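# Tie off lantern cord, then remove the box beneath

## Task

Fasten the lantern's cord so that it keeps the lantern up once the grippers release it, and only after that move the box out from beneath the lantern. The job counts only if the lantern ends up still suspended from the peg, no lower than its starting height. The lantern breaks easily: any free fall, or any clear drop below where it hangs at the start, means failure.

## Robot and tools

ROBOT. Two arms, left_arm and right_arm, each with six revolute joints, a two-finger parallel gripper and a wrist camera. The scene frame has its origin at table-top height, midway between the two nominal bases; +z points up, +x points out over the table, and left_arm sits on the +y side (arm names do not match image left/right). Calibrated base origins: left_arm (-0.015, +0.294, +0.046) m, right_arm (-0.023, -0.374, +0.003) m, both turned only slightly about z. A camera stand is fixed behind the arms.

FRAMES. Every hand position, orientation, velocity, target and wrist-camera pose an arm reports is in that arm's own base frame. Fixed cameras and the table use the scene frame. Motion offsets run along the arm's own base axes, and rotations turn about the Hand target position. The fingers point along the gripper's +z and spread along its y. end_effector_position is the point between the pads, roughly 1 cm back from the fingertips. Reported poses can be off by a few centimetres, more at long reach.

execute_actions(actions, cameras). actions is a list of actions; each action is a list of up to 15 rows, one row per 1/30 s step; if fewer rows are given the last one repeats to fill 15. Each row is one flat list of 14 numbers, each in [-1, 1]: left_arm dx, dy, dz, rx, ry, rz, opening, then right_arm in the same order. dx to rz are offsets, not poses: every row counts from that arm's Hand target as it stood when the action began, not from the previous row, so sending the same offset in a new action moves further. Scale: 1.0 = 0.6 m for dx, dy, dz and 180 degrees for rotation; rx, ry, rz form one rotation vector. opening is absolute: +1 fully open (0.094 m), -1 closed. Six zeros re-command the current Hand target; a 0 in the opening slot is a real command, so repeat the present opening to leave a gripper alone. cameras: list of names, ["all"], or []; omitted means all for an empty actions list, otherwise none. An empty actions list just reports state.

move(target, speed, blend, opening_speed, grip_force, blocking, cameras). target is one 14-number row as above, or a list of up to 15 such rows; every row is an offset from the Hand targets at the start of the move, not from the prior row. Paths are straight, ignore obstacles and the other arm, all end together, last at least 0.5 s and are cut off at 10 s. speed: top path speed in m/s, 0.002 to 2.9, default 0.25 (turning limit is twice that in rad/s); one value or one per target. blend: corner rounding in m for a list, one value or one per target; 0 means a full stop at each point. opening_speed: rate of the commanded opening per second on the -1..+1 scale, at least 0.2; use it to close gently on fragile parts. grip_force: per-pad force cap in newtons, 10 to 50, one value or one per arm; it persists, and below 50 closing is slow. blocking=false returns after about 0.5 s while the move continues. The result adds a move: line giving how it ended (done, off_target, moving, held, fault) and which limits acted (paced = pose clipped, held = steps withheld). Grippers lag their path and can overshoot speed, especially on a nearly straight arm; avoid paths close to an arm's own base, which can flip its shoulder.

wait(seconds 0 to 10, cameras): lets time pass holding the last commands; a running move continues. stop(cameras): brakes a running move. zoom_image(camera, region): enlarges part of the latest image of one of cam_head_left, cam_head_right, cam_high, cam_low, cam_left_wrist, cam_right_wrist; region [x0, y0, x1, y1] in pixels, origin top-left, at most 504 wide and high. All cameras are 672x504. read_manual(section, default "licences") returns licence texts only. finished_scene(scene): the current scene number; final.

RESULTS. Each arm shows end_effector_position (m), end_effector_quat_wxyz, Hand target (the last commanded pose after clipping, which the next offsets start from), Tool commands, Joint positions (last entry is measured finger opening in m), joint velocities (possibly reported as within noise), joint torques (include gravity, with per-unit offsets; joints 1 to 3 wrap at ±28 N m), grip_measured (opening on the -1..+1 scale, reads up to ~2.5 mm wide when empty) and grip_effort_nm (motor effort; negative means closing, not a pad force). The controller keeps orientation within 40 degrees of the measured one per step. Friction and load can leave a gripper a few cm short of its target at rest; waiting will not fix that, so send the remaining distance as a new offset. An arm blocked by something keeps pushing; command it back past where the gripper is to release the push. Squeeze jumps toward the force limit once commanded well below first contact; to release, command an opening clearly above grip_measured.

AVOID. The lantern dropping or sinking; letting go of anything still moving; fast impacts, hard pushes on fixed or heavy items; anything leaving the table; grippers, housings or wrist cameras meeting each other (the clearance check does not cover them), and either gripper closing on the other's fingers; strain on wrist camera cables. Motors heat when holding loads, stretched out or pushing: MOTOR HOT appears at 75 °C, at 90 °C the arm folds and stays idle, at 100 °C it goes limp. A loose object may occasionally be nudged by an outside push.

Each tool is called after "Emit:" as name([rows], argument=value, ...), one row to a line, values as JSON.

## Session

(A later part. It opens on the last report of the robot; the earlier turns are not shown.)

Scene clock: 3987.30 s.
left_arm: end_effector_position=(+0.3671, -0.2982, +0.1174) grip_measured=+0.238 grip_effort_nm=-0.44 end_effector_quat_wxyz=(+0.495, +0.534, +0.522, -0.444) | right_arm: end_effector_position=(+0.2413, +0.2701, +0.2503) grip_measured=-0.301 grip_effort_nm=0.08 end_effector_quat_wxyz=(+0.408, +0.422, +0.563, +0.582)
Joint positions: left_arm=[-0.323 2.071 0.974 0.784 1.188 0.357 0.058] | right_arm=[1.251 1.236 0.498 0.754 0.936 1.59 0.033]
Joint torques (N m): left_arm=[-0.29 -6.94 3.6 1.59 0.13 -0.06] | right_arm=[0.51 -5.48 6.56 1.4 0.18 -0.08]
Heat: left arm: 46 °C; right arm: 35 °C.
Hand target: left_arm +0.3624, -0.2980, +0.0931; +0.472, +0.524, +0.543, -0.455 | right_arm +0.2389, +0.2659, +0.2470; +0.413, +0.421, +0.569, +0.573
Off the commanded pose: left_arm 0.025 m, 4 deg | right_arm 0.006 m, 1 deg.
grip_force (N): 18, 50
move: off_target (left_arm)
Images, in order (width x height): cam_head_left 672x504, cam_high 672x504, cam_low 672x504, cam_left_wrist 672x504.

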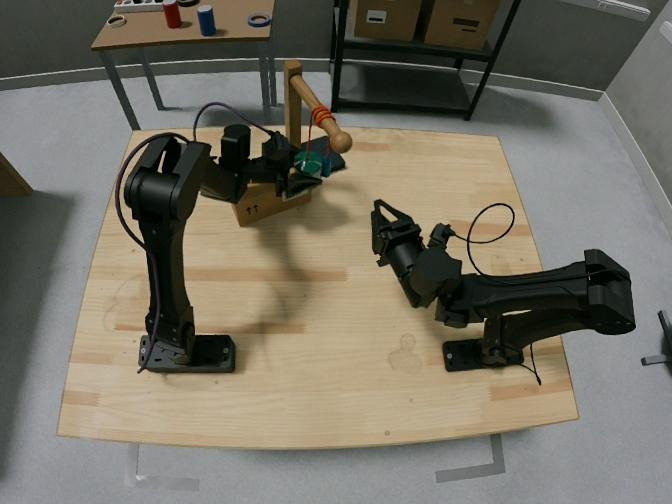

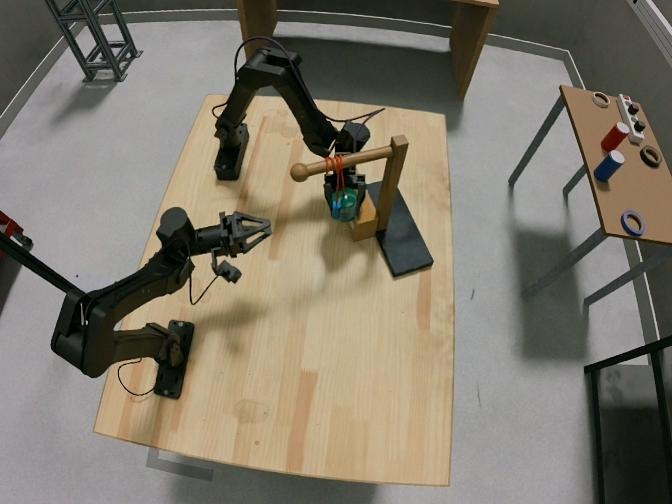

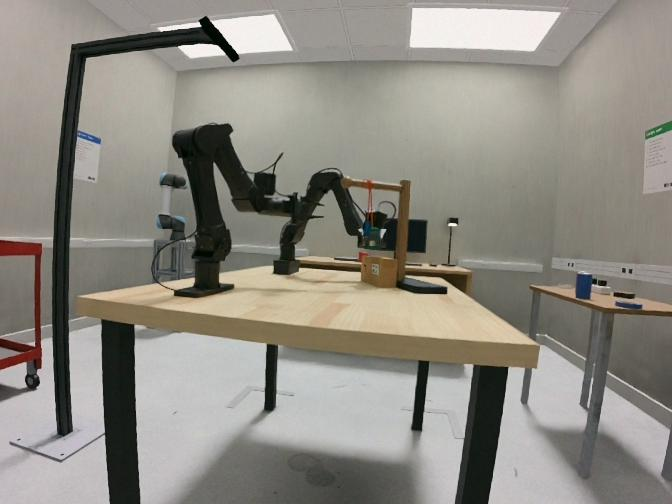

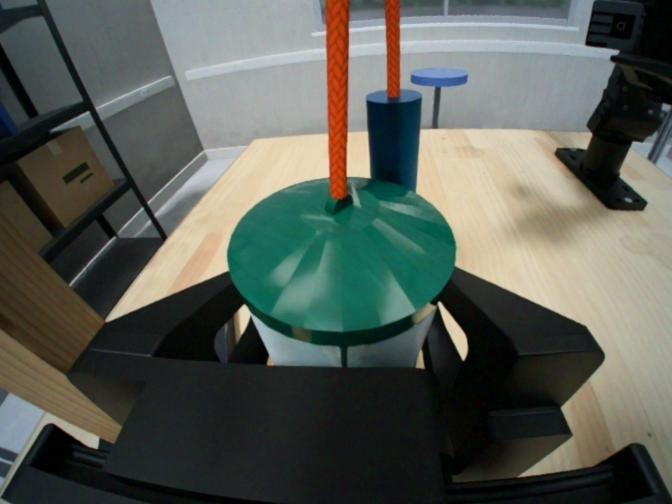

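Emit:
zoom_image(camera="cam_left_wrist", region=[300, 60, 460, 220])

Emit:
move(target=[0,0,0.03,0,0,0,0.2,0,0,0,0,0,0,-0.3], speed=0.03, grip_force=[18, 50], cameras=["cam_low","cam_left_wrist","cam_high", "cam_head_left"])

Emit:
zoom_image(camera="cam_left_wrist", region=[300, 60, 460, 220])

Emit:
zoom_image(camera="cam_low", region=[320, 165, 450, 295])

Emit:
zoom_image(camera="cam_head_left", region=[250, 70, 380, 200])

Scaled by 3.150 from the camera's 672x504 image, which has a finer 960x720 frame.

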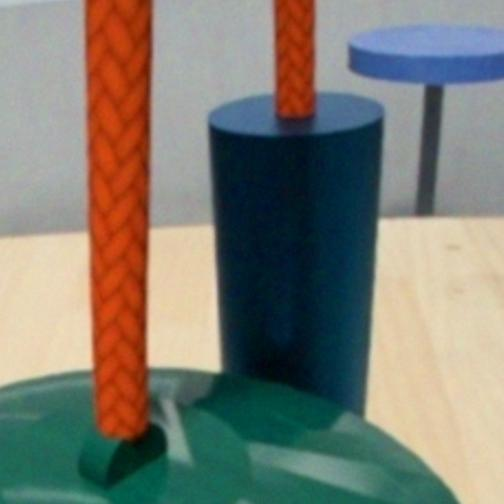

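Scene clock: 4006.80 s.
left_arm: end_effector_position=(+0.3666, -0.2982, +0.1171) grip_measured=+0.238 grip_effort_nm=-0.43 end_effector_quat_wxyz=(+0.492, +0.532, +0.524, -0.448) | right_arm: end_effector_position=(+0.2413, +0.2701, +0.2503) grip_measured=-0.301 grip_effort_nm=0.09 end_effector_quat_wxyz=(+0.408, +0.422, +0.563, +0.582)
Joint positions: left_arm=[-0.323 2.071 0.974 0.781 1.191 0.349 0.058] | right_arm=[1.251 1.236 0.498 0.754 0.936 1.59 0.033]
Joint torques (N m): left_arm=[-0.31 -10.7 4.38 1.11 0.1 -0.08] | right_arm=[0.55 -5.49 6.53 1.38 0.19 -0.07]
Heat: left arm: 43 °C; right arm: 35 °C.
Hand target: left_arm +0.3624, -0.2980, +0.1111; +0.472, +0.524, +0.543, -0.455 | right_arm +0.2389, +0.2659, +0.2470; +0.413, +0.421, +0.569, +0.573
Off the commanded pose: left_arm 0.007 m, 3 deg | right_arm 0.006 m, 1 deg.
grip_force (N): 18, 50
move: off_target (left_arm)
Images, in order (width x height): cam_head_left 672x504, cam_high 672x504, cam_low 672x504, cam_left_wrist 672x504.

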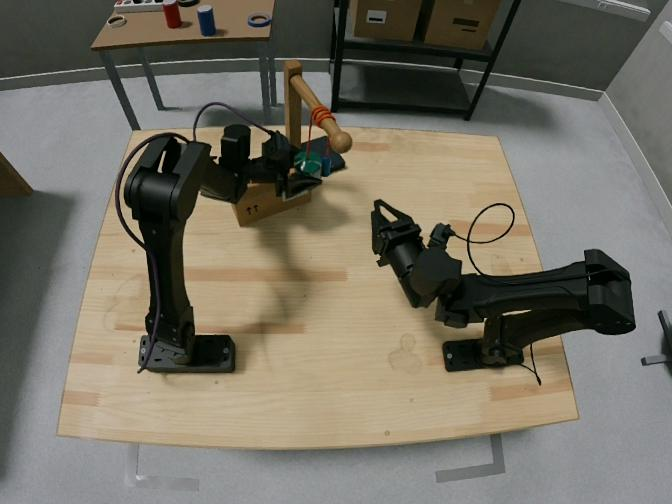

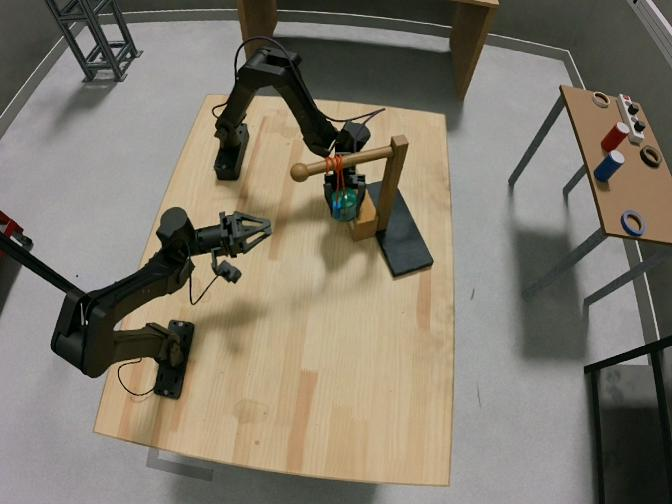

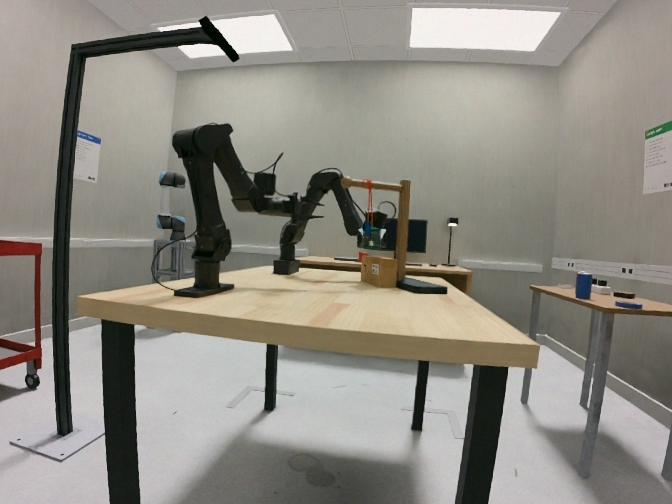

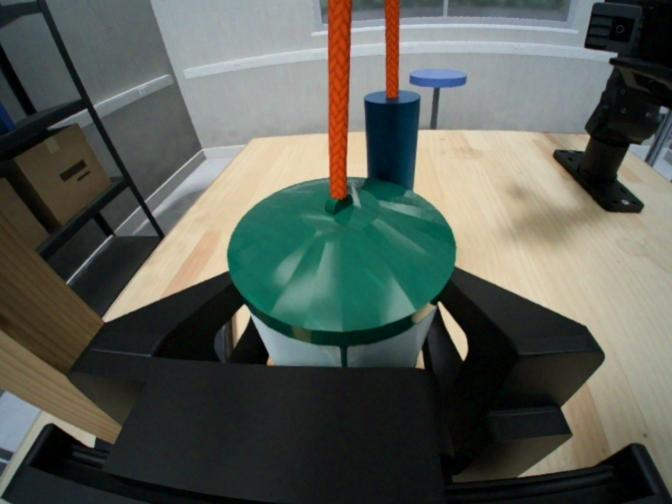

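Scaled by 3.150 from the camera's 672x504 image, which has a finer 960x720 frame.

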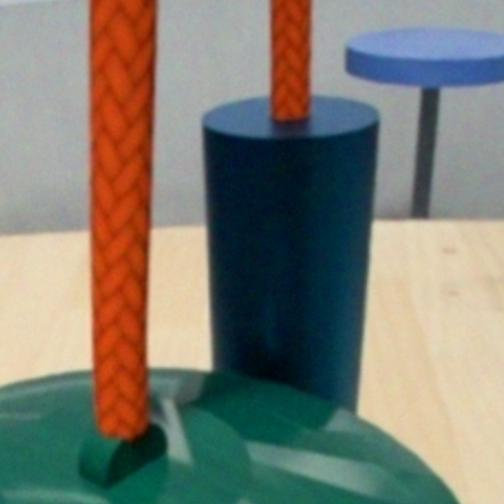

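Scaled by 3.877 from the camera's 672x504 image, which has a finer 960x720 frame.

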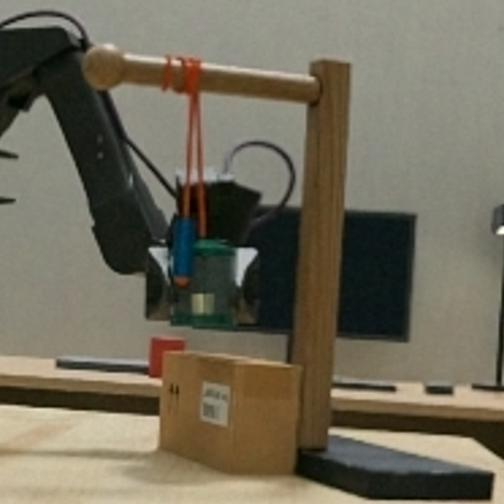

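Scaled by 3.877 from the camera's 672x504 image, which has a finer 960x720 frame.

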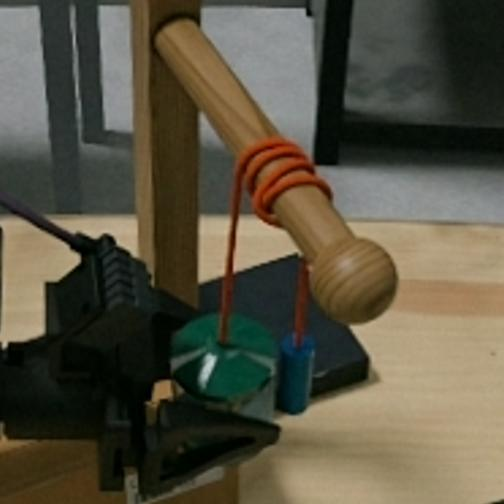

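Emit:
move(target=[0,0,0,0,0,0,0.3,0,0,0,0,0,0,-0.3], speed=0.03, opening_speed=0.2, grip_force=[18, 50], cameras=["cam_low","cam_left_wrist","cam_high", "cam_head_left"])

Emit:
zoom_image(camera="cam_low", region=[320, 165, 450, 295])

Emit:
zoom_image(camera="cam_head_left", region=[250, 70, 380, 200])

Scene clock: 4021.57 s.
left_arm: end_effector_position=(+0.3649, -0.2977, +0.1124) grip_measured=+0.298 grip_effort_nm=0.13 end_effector_quat_wxyz=(+0.479, +0.527, +0.535, -0.454) | right_arm: end_effector_position=(+0.2413, +0.2701, +0.2503) grip_measured=-0.301 grip_effort_nm=0.09 end_effector_quat_wxyz=(+0.408, +0.422, +0.563, +0.582)
Joint positions: left_arm=[-0.323 2.071 0.974 0.745 1.191 0.348 0.061] | right_arm=[1.251 1.236 0.498 0.754 0.936 1.59 0.033]
Joint torques (N m): left_arm=[-0.31 -10.78 4.55 1.4 0.15 -0.01] | right_arm=[0.53 -5.45 6.56 1.39 0.19 -0.07]
Heat: left arm: 44 °C; right arm: 35 °C.
Hand target: left_arm +0.3624, -0.2980, +0.1111; +0.472, +0.524, +0.543, -0.456 | right_arm +0.2389, +0.2659, +0.2470; +0.413, +0.421, +0.569, +0.573
Off the commanded pose: left_arm 0.003 m, 1 deg | right_arm 0.006 m, 1 deg.
grip_force (N): 18, 50
move: done
Images, in order (width x height): cam_head_left 672x504, cam_high 672x504, cam_low 672x504, cam_left_wrist 672x504.

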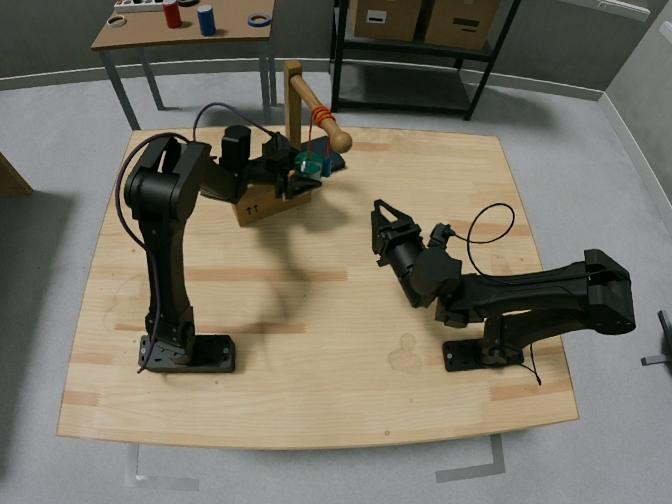

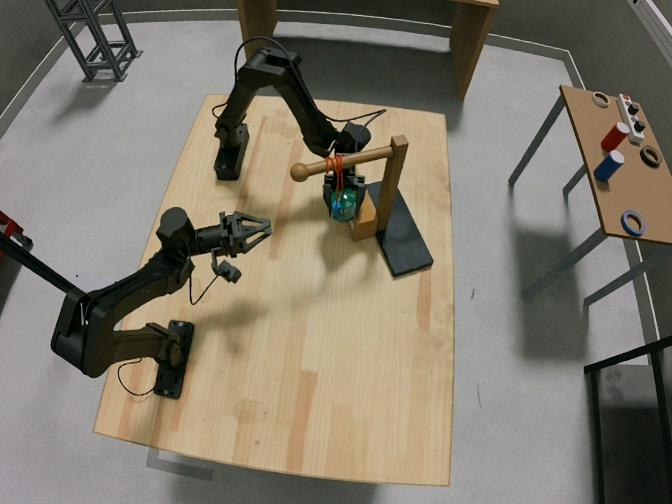

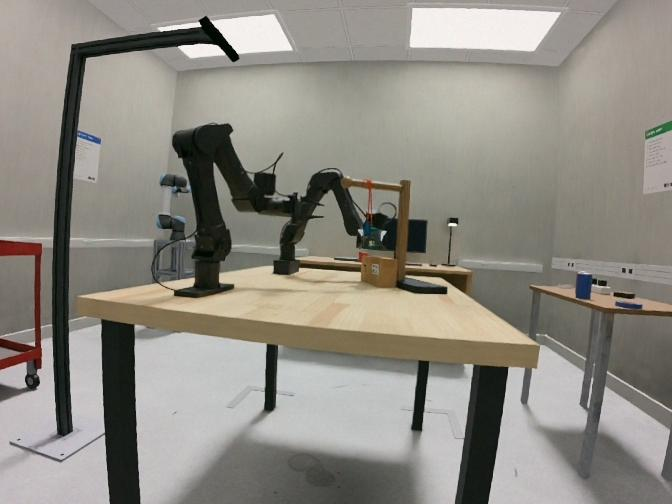

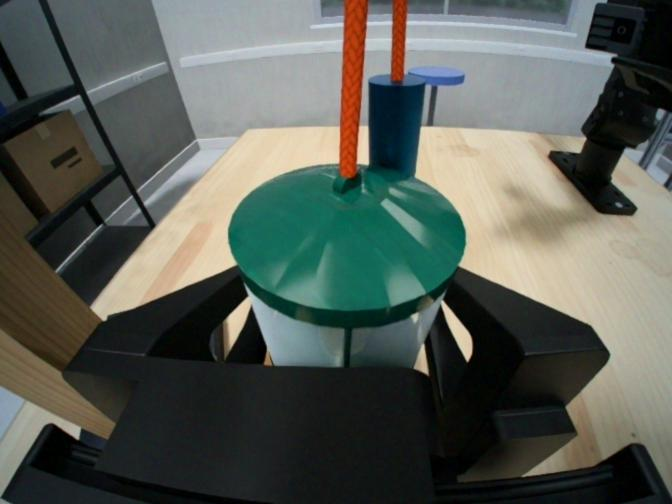

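Scaled by 3.877 from the camera's 672x504 image, which has a finer 960x720 frame.

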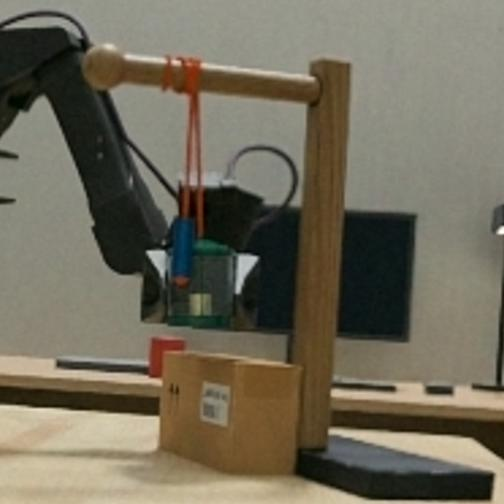

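Scaled by 3.877 from the camera's 672x504 image, which has a finer 960x720 frame.

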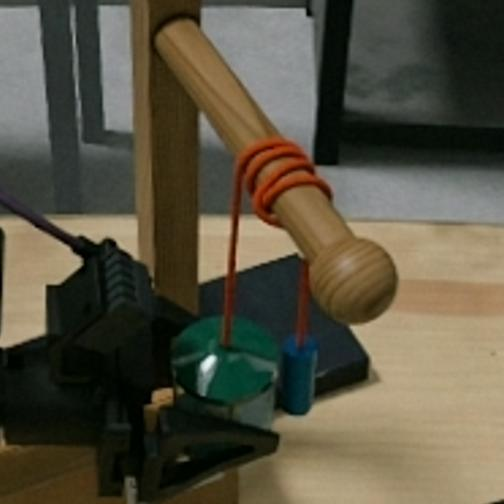

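Emit:
move(target=[0,0,0,0,0,0,1.0,0,0,0,0,0,0,-0.3], speed=0.03, opening_speed=0.35, grip_force=[50, 50], cameras=["cam_low","cam_left_wrist","cam_high", "cam_head_left"])

Emit:
zoom_image(camera="cam_low", region=[320, 165, 450, 295])

Emit:
zoom_image(camera="cam_high", region=[310, 140, 380, 230])

Emit:
zoom_image(camera="cam_head_left", region=[250, 70, 380, 200])

Scene clock: 4044.73 s.
left_arm: end_effector_position=(+0.3653, -0.2976, +0.1115) grip_measured=+0.998 grip_effort_nm=0.14 end_effector_quat_wxyz=(+0.478, +0.525, +0.538, -0.454) | right_arm: end_effector_position=(+0.2413, +0.2701, +0.2503) grip_measured=-0.301 grip_effort_nm=0.08 end_effector_quat_wxyz=(+0.408, +0.422, +0.563, +0.582)
Joint positions: left_arm=[-0.323 2.071 0.974 0.739 1.188 0.348 0.094] | right_arm=[1.251 1.236 0.498 0.754 0.936 1.59 0.033]
Joint torques (N m): left_arm=[-0.35 -10.76 4.6 1.42 0.18 -0.01] | right_arm=[0.44 -5.44 6.58 1.39 0.17 -0.09]
Heat: left arm: 44 °C; right arm: 35 °C.
Hand target: left_arm +0.3624, -0.2980, +0.1111; +0.472, +0.524, +0.543, -0.455 | right_arm +0.2389, +0.2659, +0.2470; +0.413, +0.421, +0.569, +0.573
Off the commanded pose: left_arm 0.003 m, 1 deg | right_arm 0.006 m, 1 deg.
move: done
Images, in order (width x height): cam_head_left 672x504, cam_high 672x504, cam_low 672x504, cam_left_wrist 672x504.

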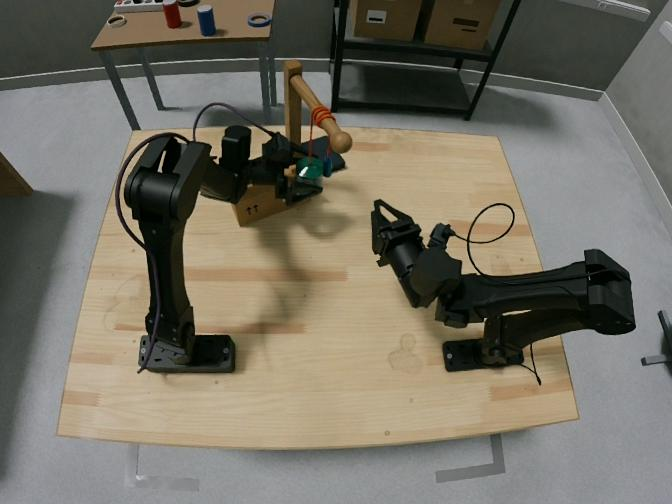

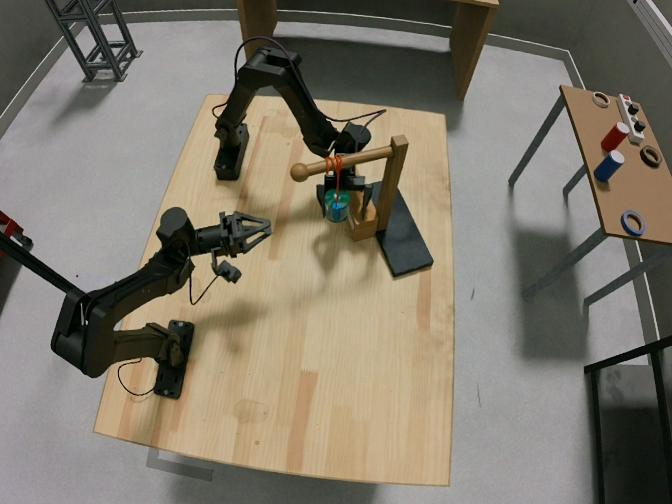

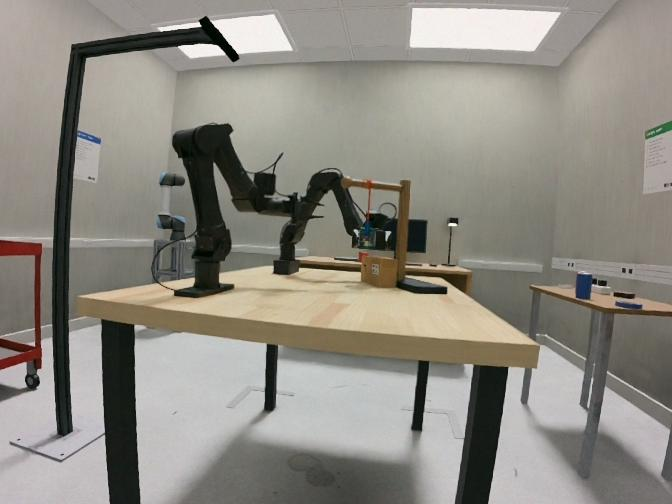

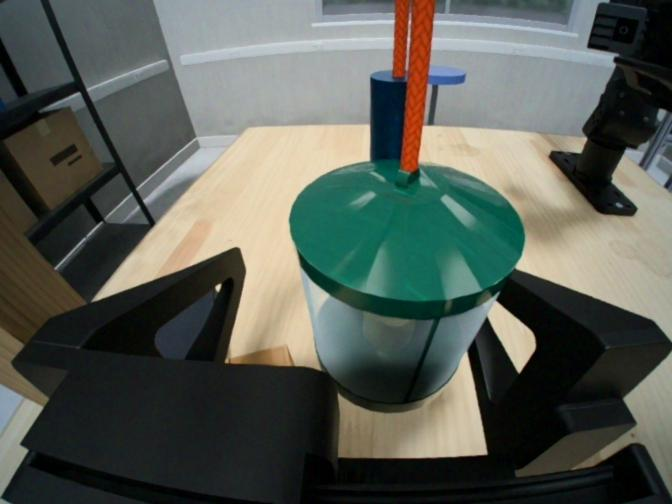

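Scaled by 3.877 from the camera's 672x504 image, which has a finer 960x720 frame.

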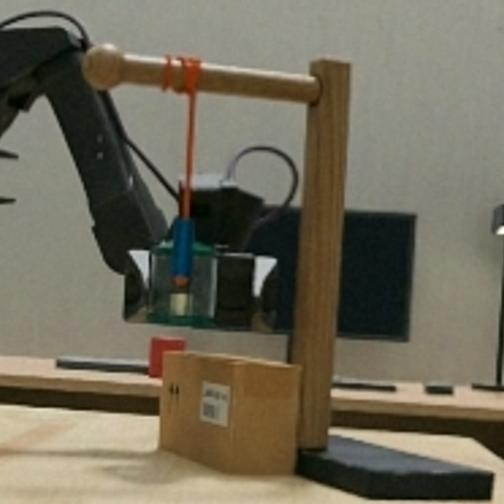

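Scaled by 5.600 from the camera's 672x504 image, which has a finer 960x720 frame.

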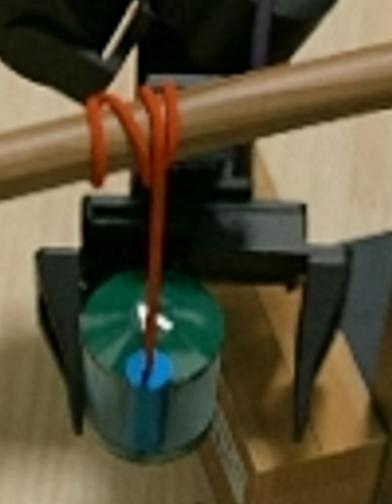

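Scaled by 3.877 from the camera's 672x504 image, which has a finer 960x720 frame.

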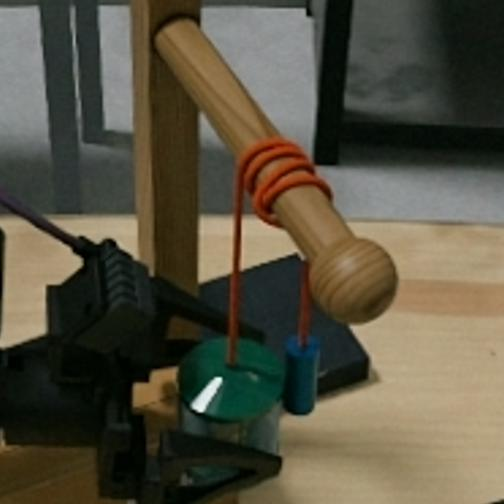

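Emit:
move(target=[-0.04,0,0.012,0,0,0,1.0,0,0,0,0,0,0,-0.3], speed=0.03, grip_force=[50, 50], cameras=["cam_low","cam_left_wrist","cam_high", "cam_head_left"])

Emit:
zoom_image(camera="cam_low", region=[320, 165, 450, 295])

Emit:
zoom_image(camera="cam_high", region=[310, 140, 380, 230])

Scene clock: 4064.07 s.
left_arm: end_effector_position=(+0.3414, -0.2973, +0.1044) grip_measured=+0.998 grip_effort_nm=0.14 end_effector_quat_wxyz=(+0.459, +0.519, +0.554, -0.462) | right_arm: end_effector_position=(+0.2413, +0.2701, +0.2503) grip_measured=-0.301 grip_effort_nm=0.09 end_effector_quat_wxyz=(+0.408, +0.422, +0.563, +0.582)
Joint positions: left_arm=[-0.343 2.02 0.881 0.739 1.169 0.335 0.094] | right_arm=[1.251 1.236 0.498 0.754 0.936 1.59 0.033]
Joint torques (N m): left_arm=[-0.43 -12.64 3.89 1.84 0.21 -0.05] | right_arm=[0.51 -5.45 6.54 1.4 0.18 -0.09]
Heat: left arm: 45 °C; right arm: 34 °C.
Hand target: left_arm +0.3385, -0.2980, +0.1183; +0.472, +0.524, +0.543, -0.455 | right_arm +0.2389, +0.2659, +0.2470; +0.413, +0.421, +0.569, +0.573
Off the commanded pose: left_arm 0.014 m, 2 deg | right_arm 0.006 m, 1 deg.
move: off_target (left_arm)
Images, in order (width x height): cam_head_left 672x504, cam_high 672x504, cam_low 672x504, cam_left_wrist 672x504.

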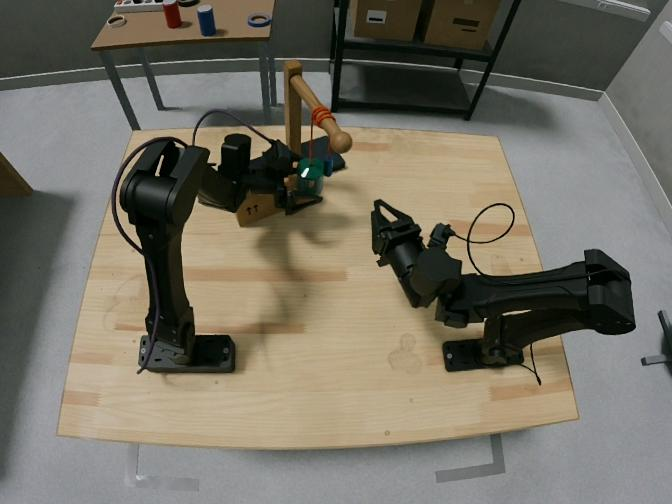

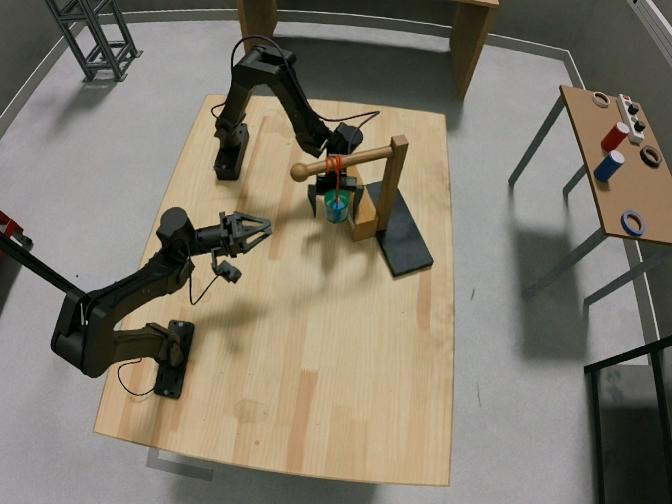

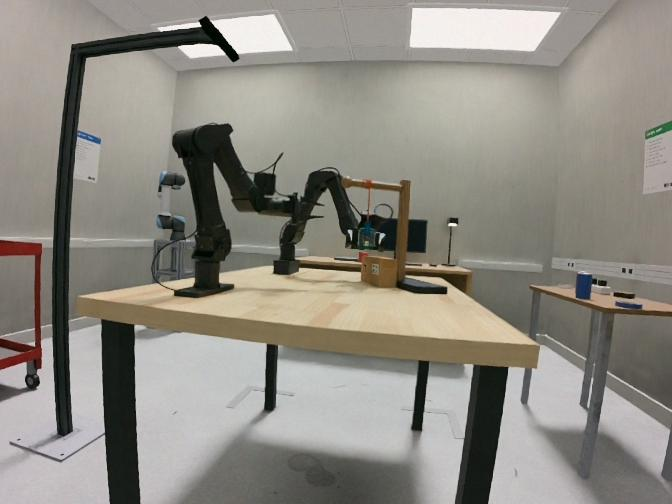

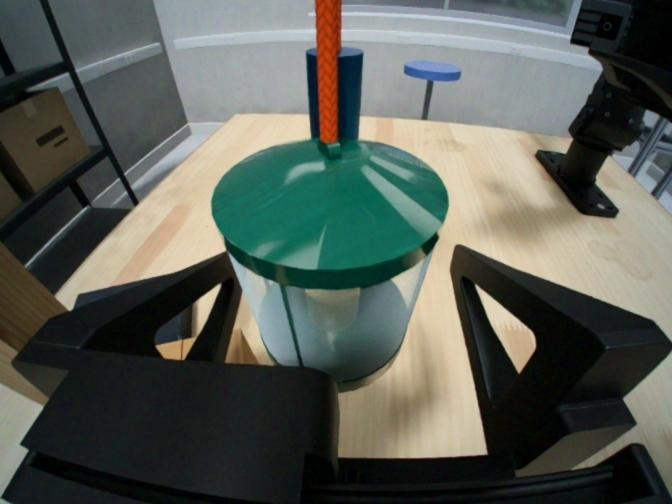

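Scaled by 3.877 from the camera's 672x504 image, which has a finer 960x720 frame.

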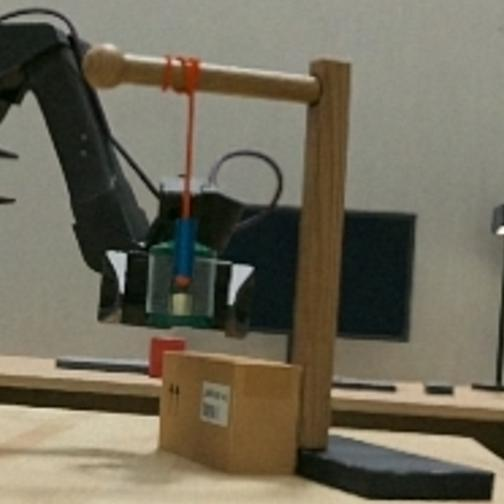

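Scaled by 5.600 from the camera's 672x504 image, which has a finer 960x720 frame.

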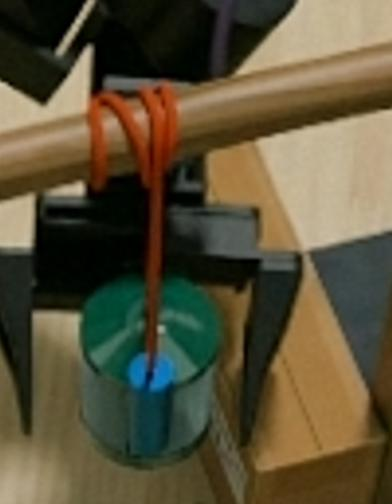

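Emit:
move([
  [0,0.15,0,0,0,0,1.0,0,0,0,0,0,0,-0.3],
  [0,0.28,0.035,0,0,0,1.0,0,0,0,0,0,0,-0.3],
], speed=0.06, blend=[0.02, 0], grip_force=[50, 50], cameras=["cam_low","cam_left_wrist","cam_high", "cam_head_left"])

Emit:
zoom_image(camera="cam_low", region=[320, 165, 450, 295])

Emit:
zoom_image(camera="cam_head_left", region=[220, 60, 400, 240])

Scene clock: 4086.13 s.
left_arm: end_effector_position=(+0.3334, -0.1304, +0.1406) grip_measured=+0.998 grip_effort_nm=0.14 end_effector_quat_wxyz=(+0.471, +0.528, +0.551, -0.444) | right_arm: end_effector_position=(+0.2413, +0.2701, +0.2503) grip_measured=-0.301 grip_effort_nm=0.08 end_effector_quat_wxyz=(+0.408, +0.422, +0.563, +0.582)
Joint positions: left_arm=[0.142 2.047 1.303 -1.329 1.383 2.089 0.094] | right_arm=[1.251 1.236 0.498 0.754 0.936 1.59 0.033]
Joint torques (N m): left_arm=[0.01 -7.09 6.52 -0.67 0.7 0.12] | right_arm=[0.5 -5.44 6.5 1.41 0.15 -0.06]
Heat: left arm: 49 °C; right arm: 34 °C.
Hand target: left_arm +0.3384, -0.1301, +0.1393; +0.472, +0.524, +0.543, -0.456 | right_arm +0.2389, +0.2659, +0.2470; +0.413, +0.421, +0.569, +0.573
Off the commanded pose: left_arm 0.005 m, 2 deg | right_arm 0.006 m, 1 deg.
joint sent to its limit (left arm) — joint 6 (wrist roll), upper limit. The joint targets still meet the commanded pose.
move: done
Images, in order (width x height): cam_head_left 672x504, cam_high 672x504, cam_low 672x504, cam_left_wrist 672x504.

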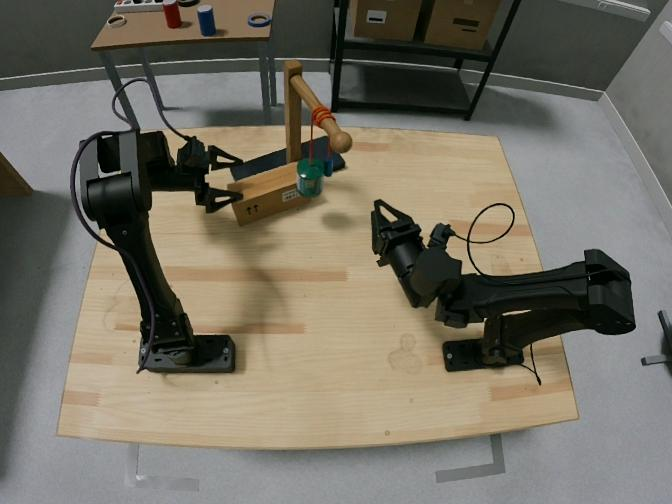

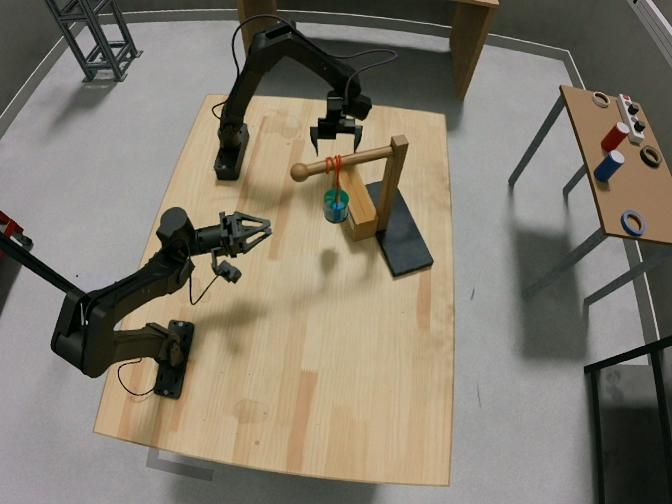

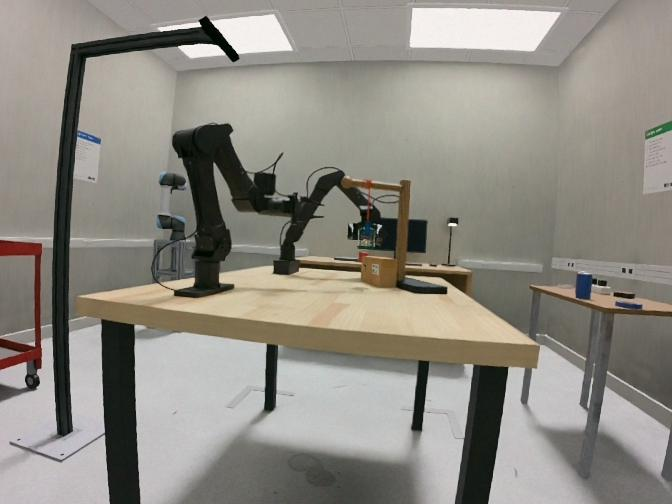

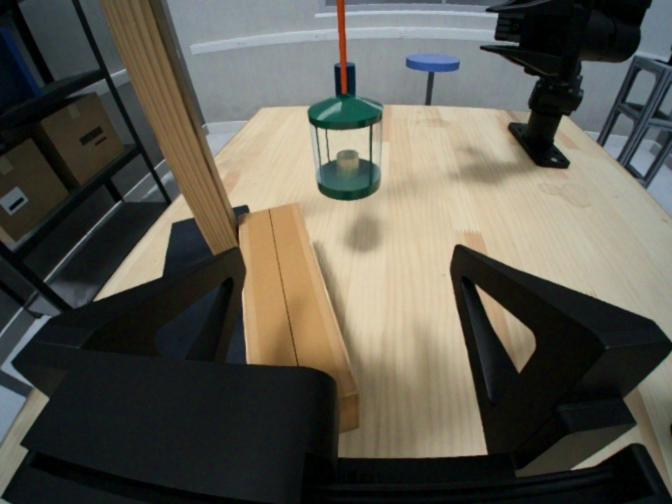

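Scaled by 3.877 from the camera's 672x504 image, which has a finer 960x720 frame.

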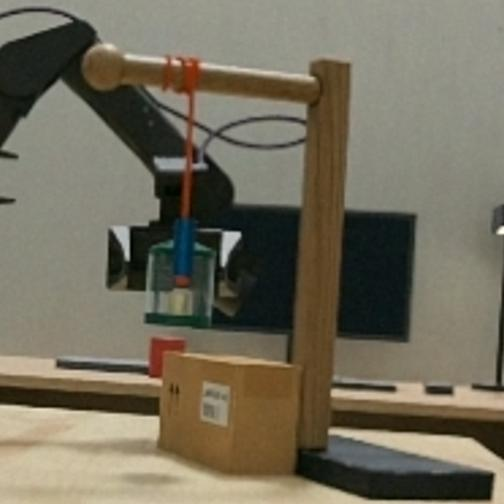

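Scaled by 2.800 from the camera's 672x504 image, which has a finer 960x720 frame.

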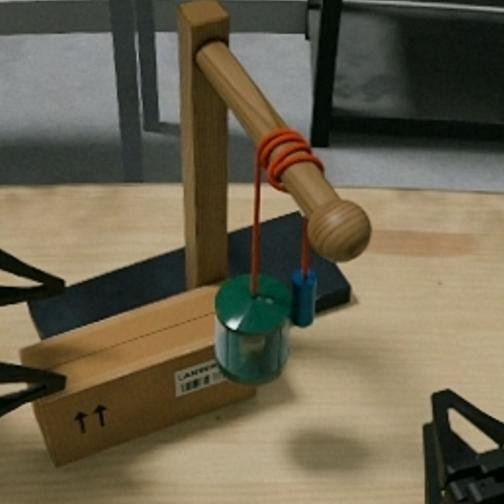

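Emit:
move(target=[-0.0313,0.2207,0.0345,0.1893,0.0245,0.0837,1.0,0,0,0,0,0,0,-0.3], speed=0.1, grip_force=[50, 50], cameras=["cam_left_wrist","cam_high", "cam_head_left"])

Scene clock: 4112.07 s.
left_arm: end_effector_position=(+0.3184, +0.0017, +0.1422) grip_measured=+0.998 grip_effort_nm=0.14 end_effector_quat_wxyz=(+0.319, +0.545, +0.736, -0.244) | right_arm: end_effector_position=(+0.2413, +0.2701, +0.2503) grip_measured=-0.301 grip_effort_nm=0.08 end_effector_quat_wxyz=(+0.408, +0.422, +0.563, +0.582)
Joint positions: left_arm=[0.427 1.773 1.358 -1.315 0.815 1.77 0.094] | right_arm=[1.251 1.236 0.498 0.754 0.936 1.59 0.033]
Joint torques (N m): left_arm=[0.55 -10.5 7.62 -0.26 0.61 -0.06] | right_arm=[0.5 -5.42 6.48 1.38 0.17 -0.08]
Heat: left arm: 48 °C; right arm: 34 °C.
Hand target: left_arm +0.3196, +0.0023, +0.1599; +0.332, +0.547, +0.733, -0.232 | right_arm +0.2389, +0.2659, +0.2470; +0.413, +0.421, +0.569, +0.573
Off the commanded pose: left_arm 0.018 m, 2 deg | right_arm 0.006 m, 1 deg.
move: off_target (left_arm)
Images, in order (width x height): cam_head_left 672x504, cam_high 672x504, cam_left_wrist 672x504.

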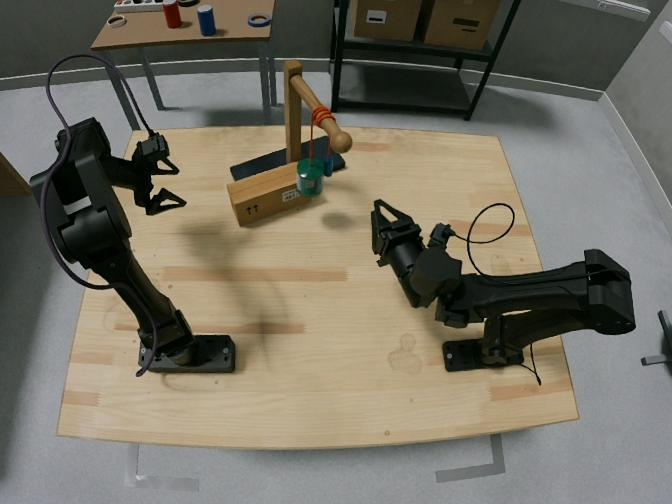

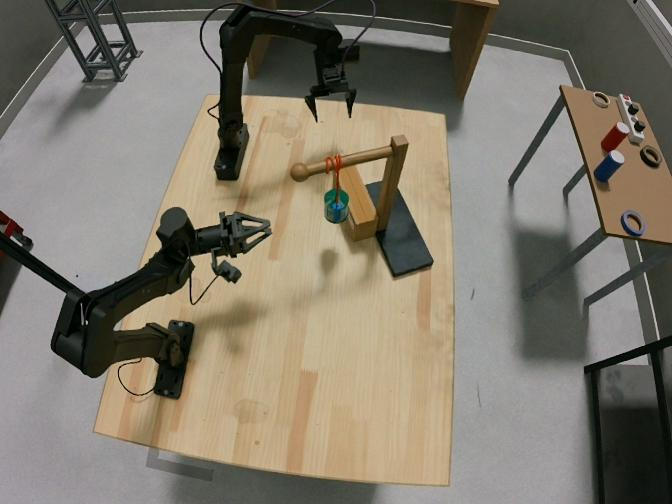

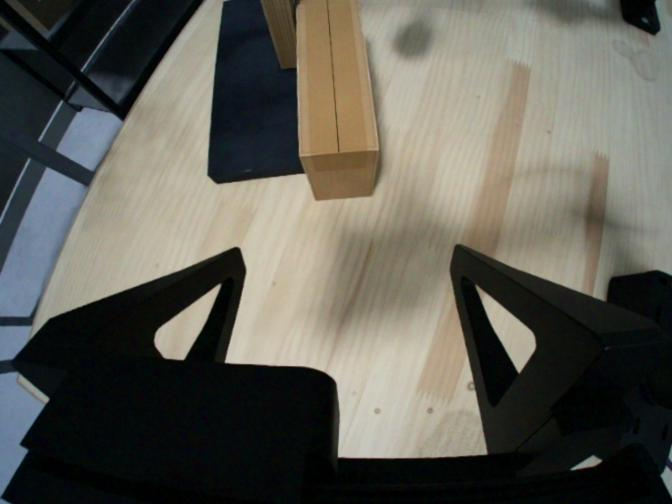

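Emit:
move(target=[0.0535,-0.137,-0.1743,0,0,0,1.0,0,0,0,0,0,0,-0.3], speed=0.1, grip_force=[50, 50], cameras=["cam_left_wrist","cam_high", "cam_head_left","cam_low"])

Scene clock: 4127.03 s.
left_arm: end_effector_position=(+0.3541, -0.0770, +0.0635) grip_measured=+0.998 grip_effort_nm=0.14 end_effector_quat_wxyz=(+0.335, +0.551, +0.732, -0.221) | right_arm: end_effector_position=(+0.2413, +0.2701, +0.2503) grip_measured=-0.301 grip_effort_nm=0.08 end_effector_quat_wxyz=(+0.408, +0.422, +0.563, +0.582)
Joint positions: left_arm=[0.15 1.792 1.05 -0.623 0.805 1.353 0.094] | right_arm=[1.251 1.236 0.498 0.754 0.936 1.59 0.033]
Joint torques (N m): left_arm=[-0.17 -6.3 4.51 0.89 0.58 -0.08] | right_arm=[0.47 -5.46 6.56 1.37 0.18 -0.08]
Heat: left arm: 49 °C; right arm: 34 °C.
Hand target: left_arm +0.3518, -0.0798, +0.0554; +0.332, +0.547, +0.733, -0.231 | right_arm +0.2389, +0.2659, +0.2470; +0.413, +0.421, +0.569, +0.573
Off the commanded pose: left_arm 0.009 m, 1 deg | right_arm 0.006 m, 1 deg.
move: done
Images, in order (width x height): cam_head_left 672x504, cam_high 672x504, cam_low 672x504, cam_left_wrist 672x504.

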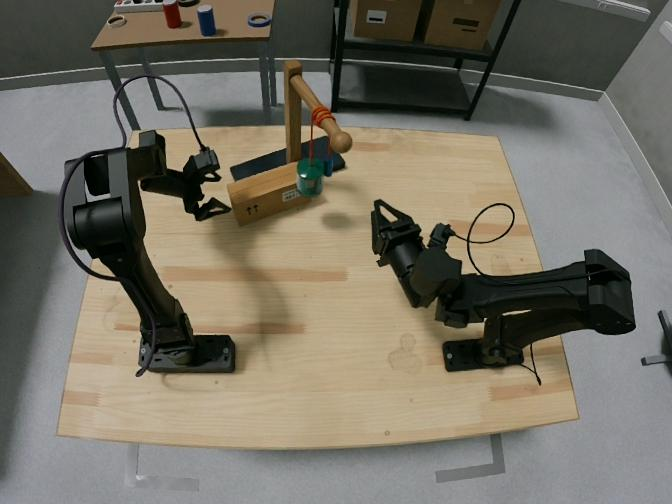

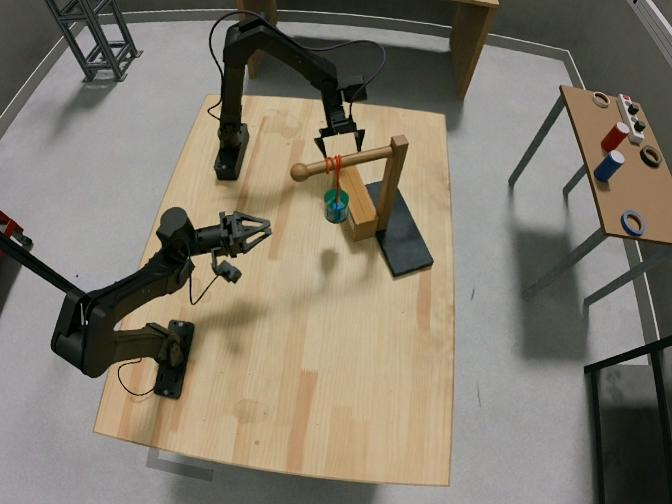

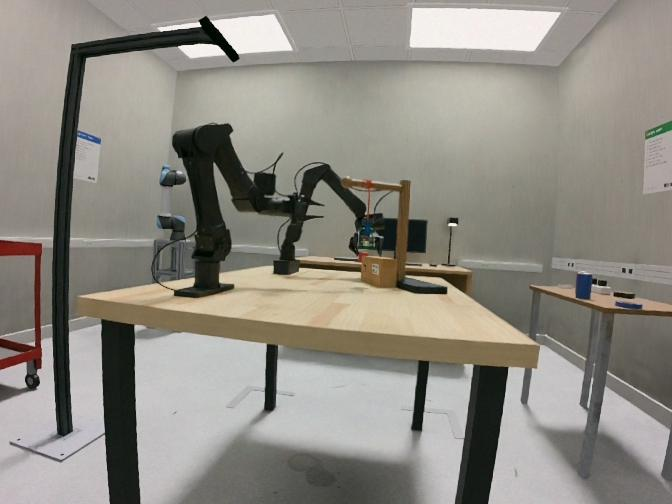

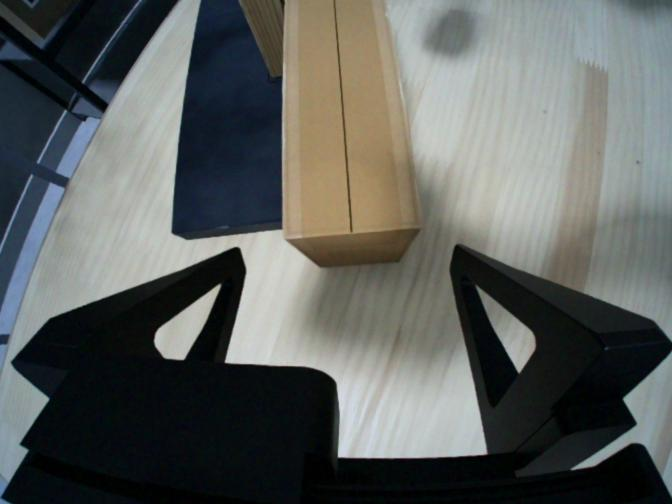

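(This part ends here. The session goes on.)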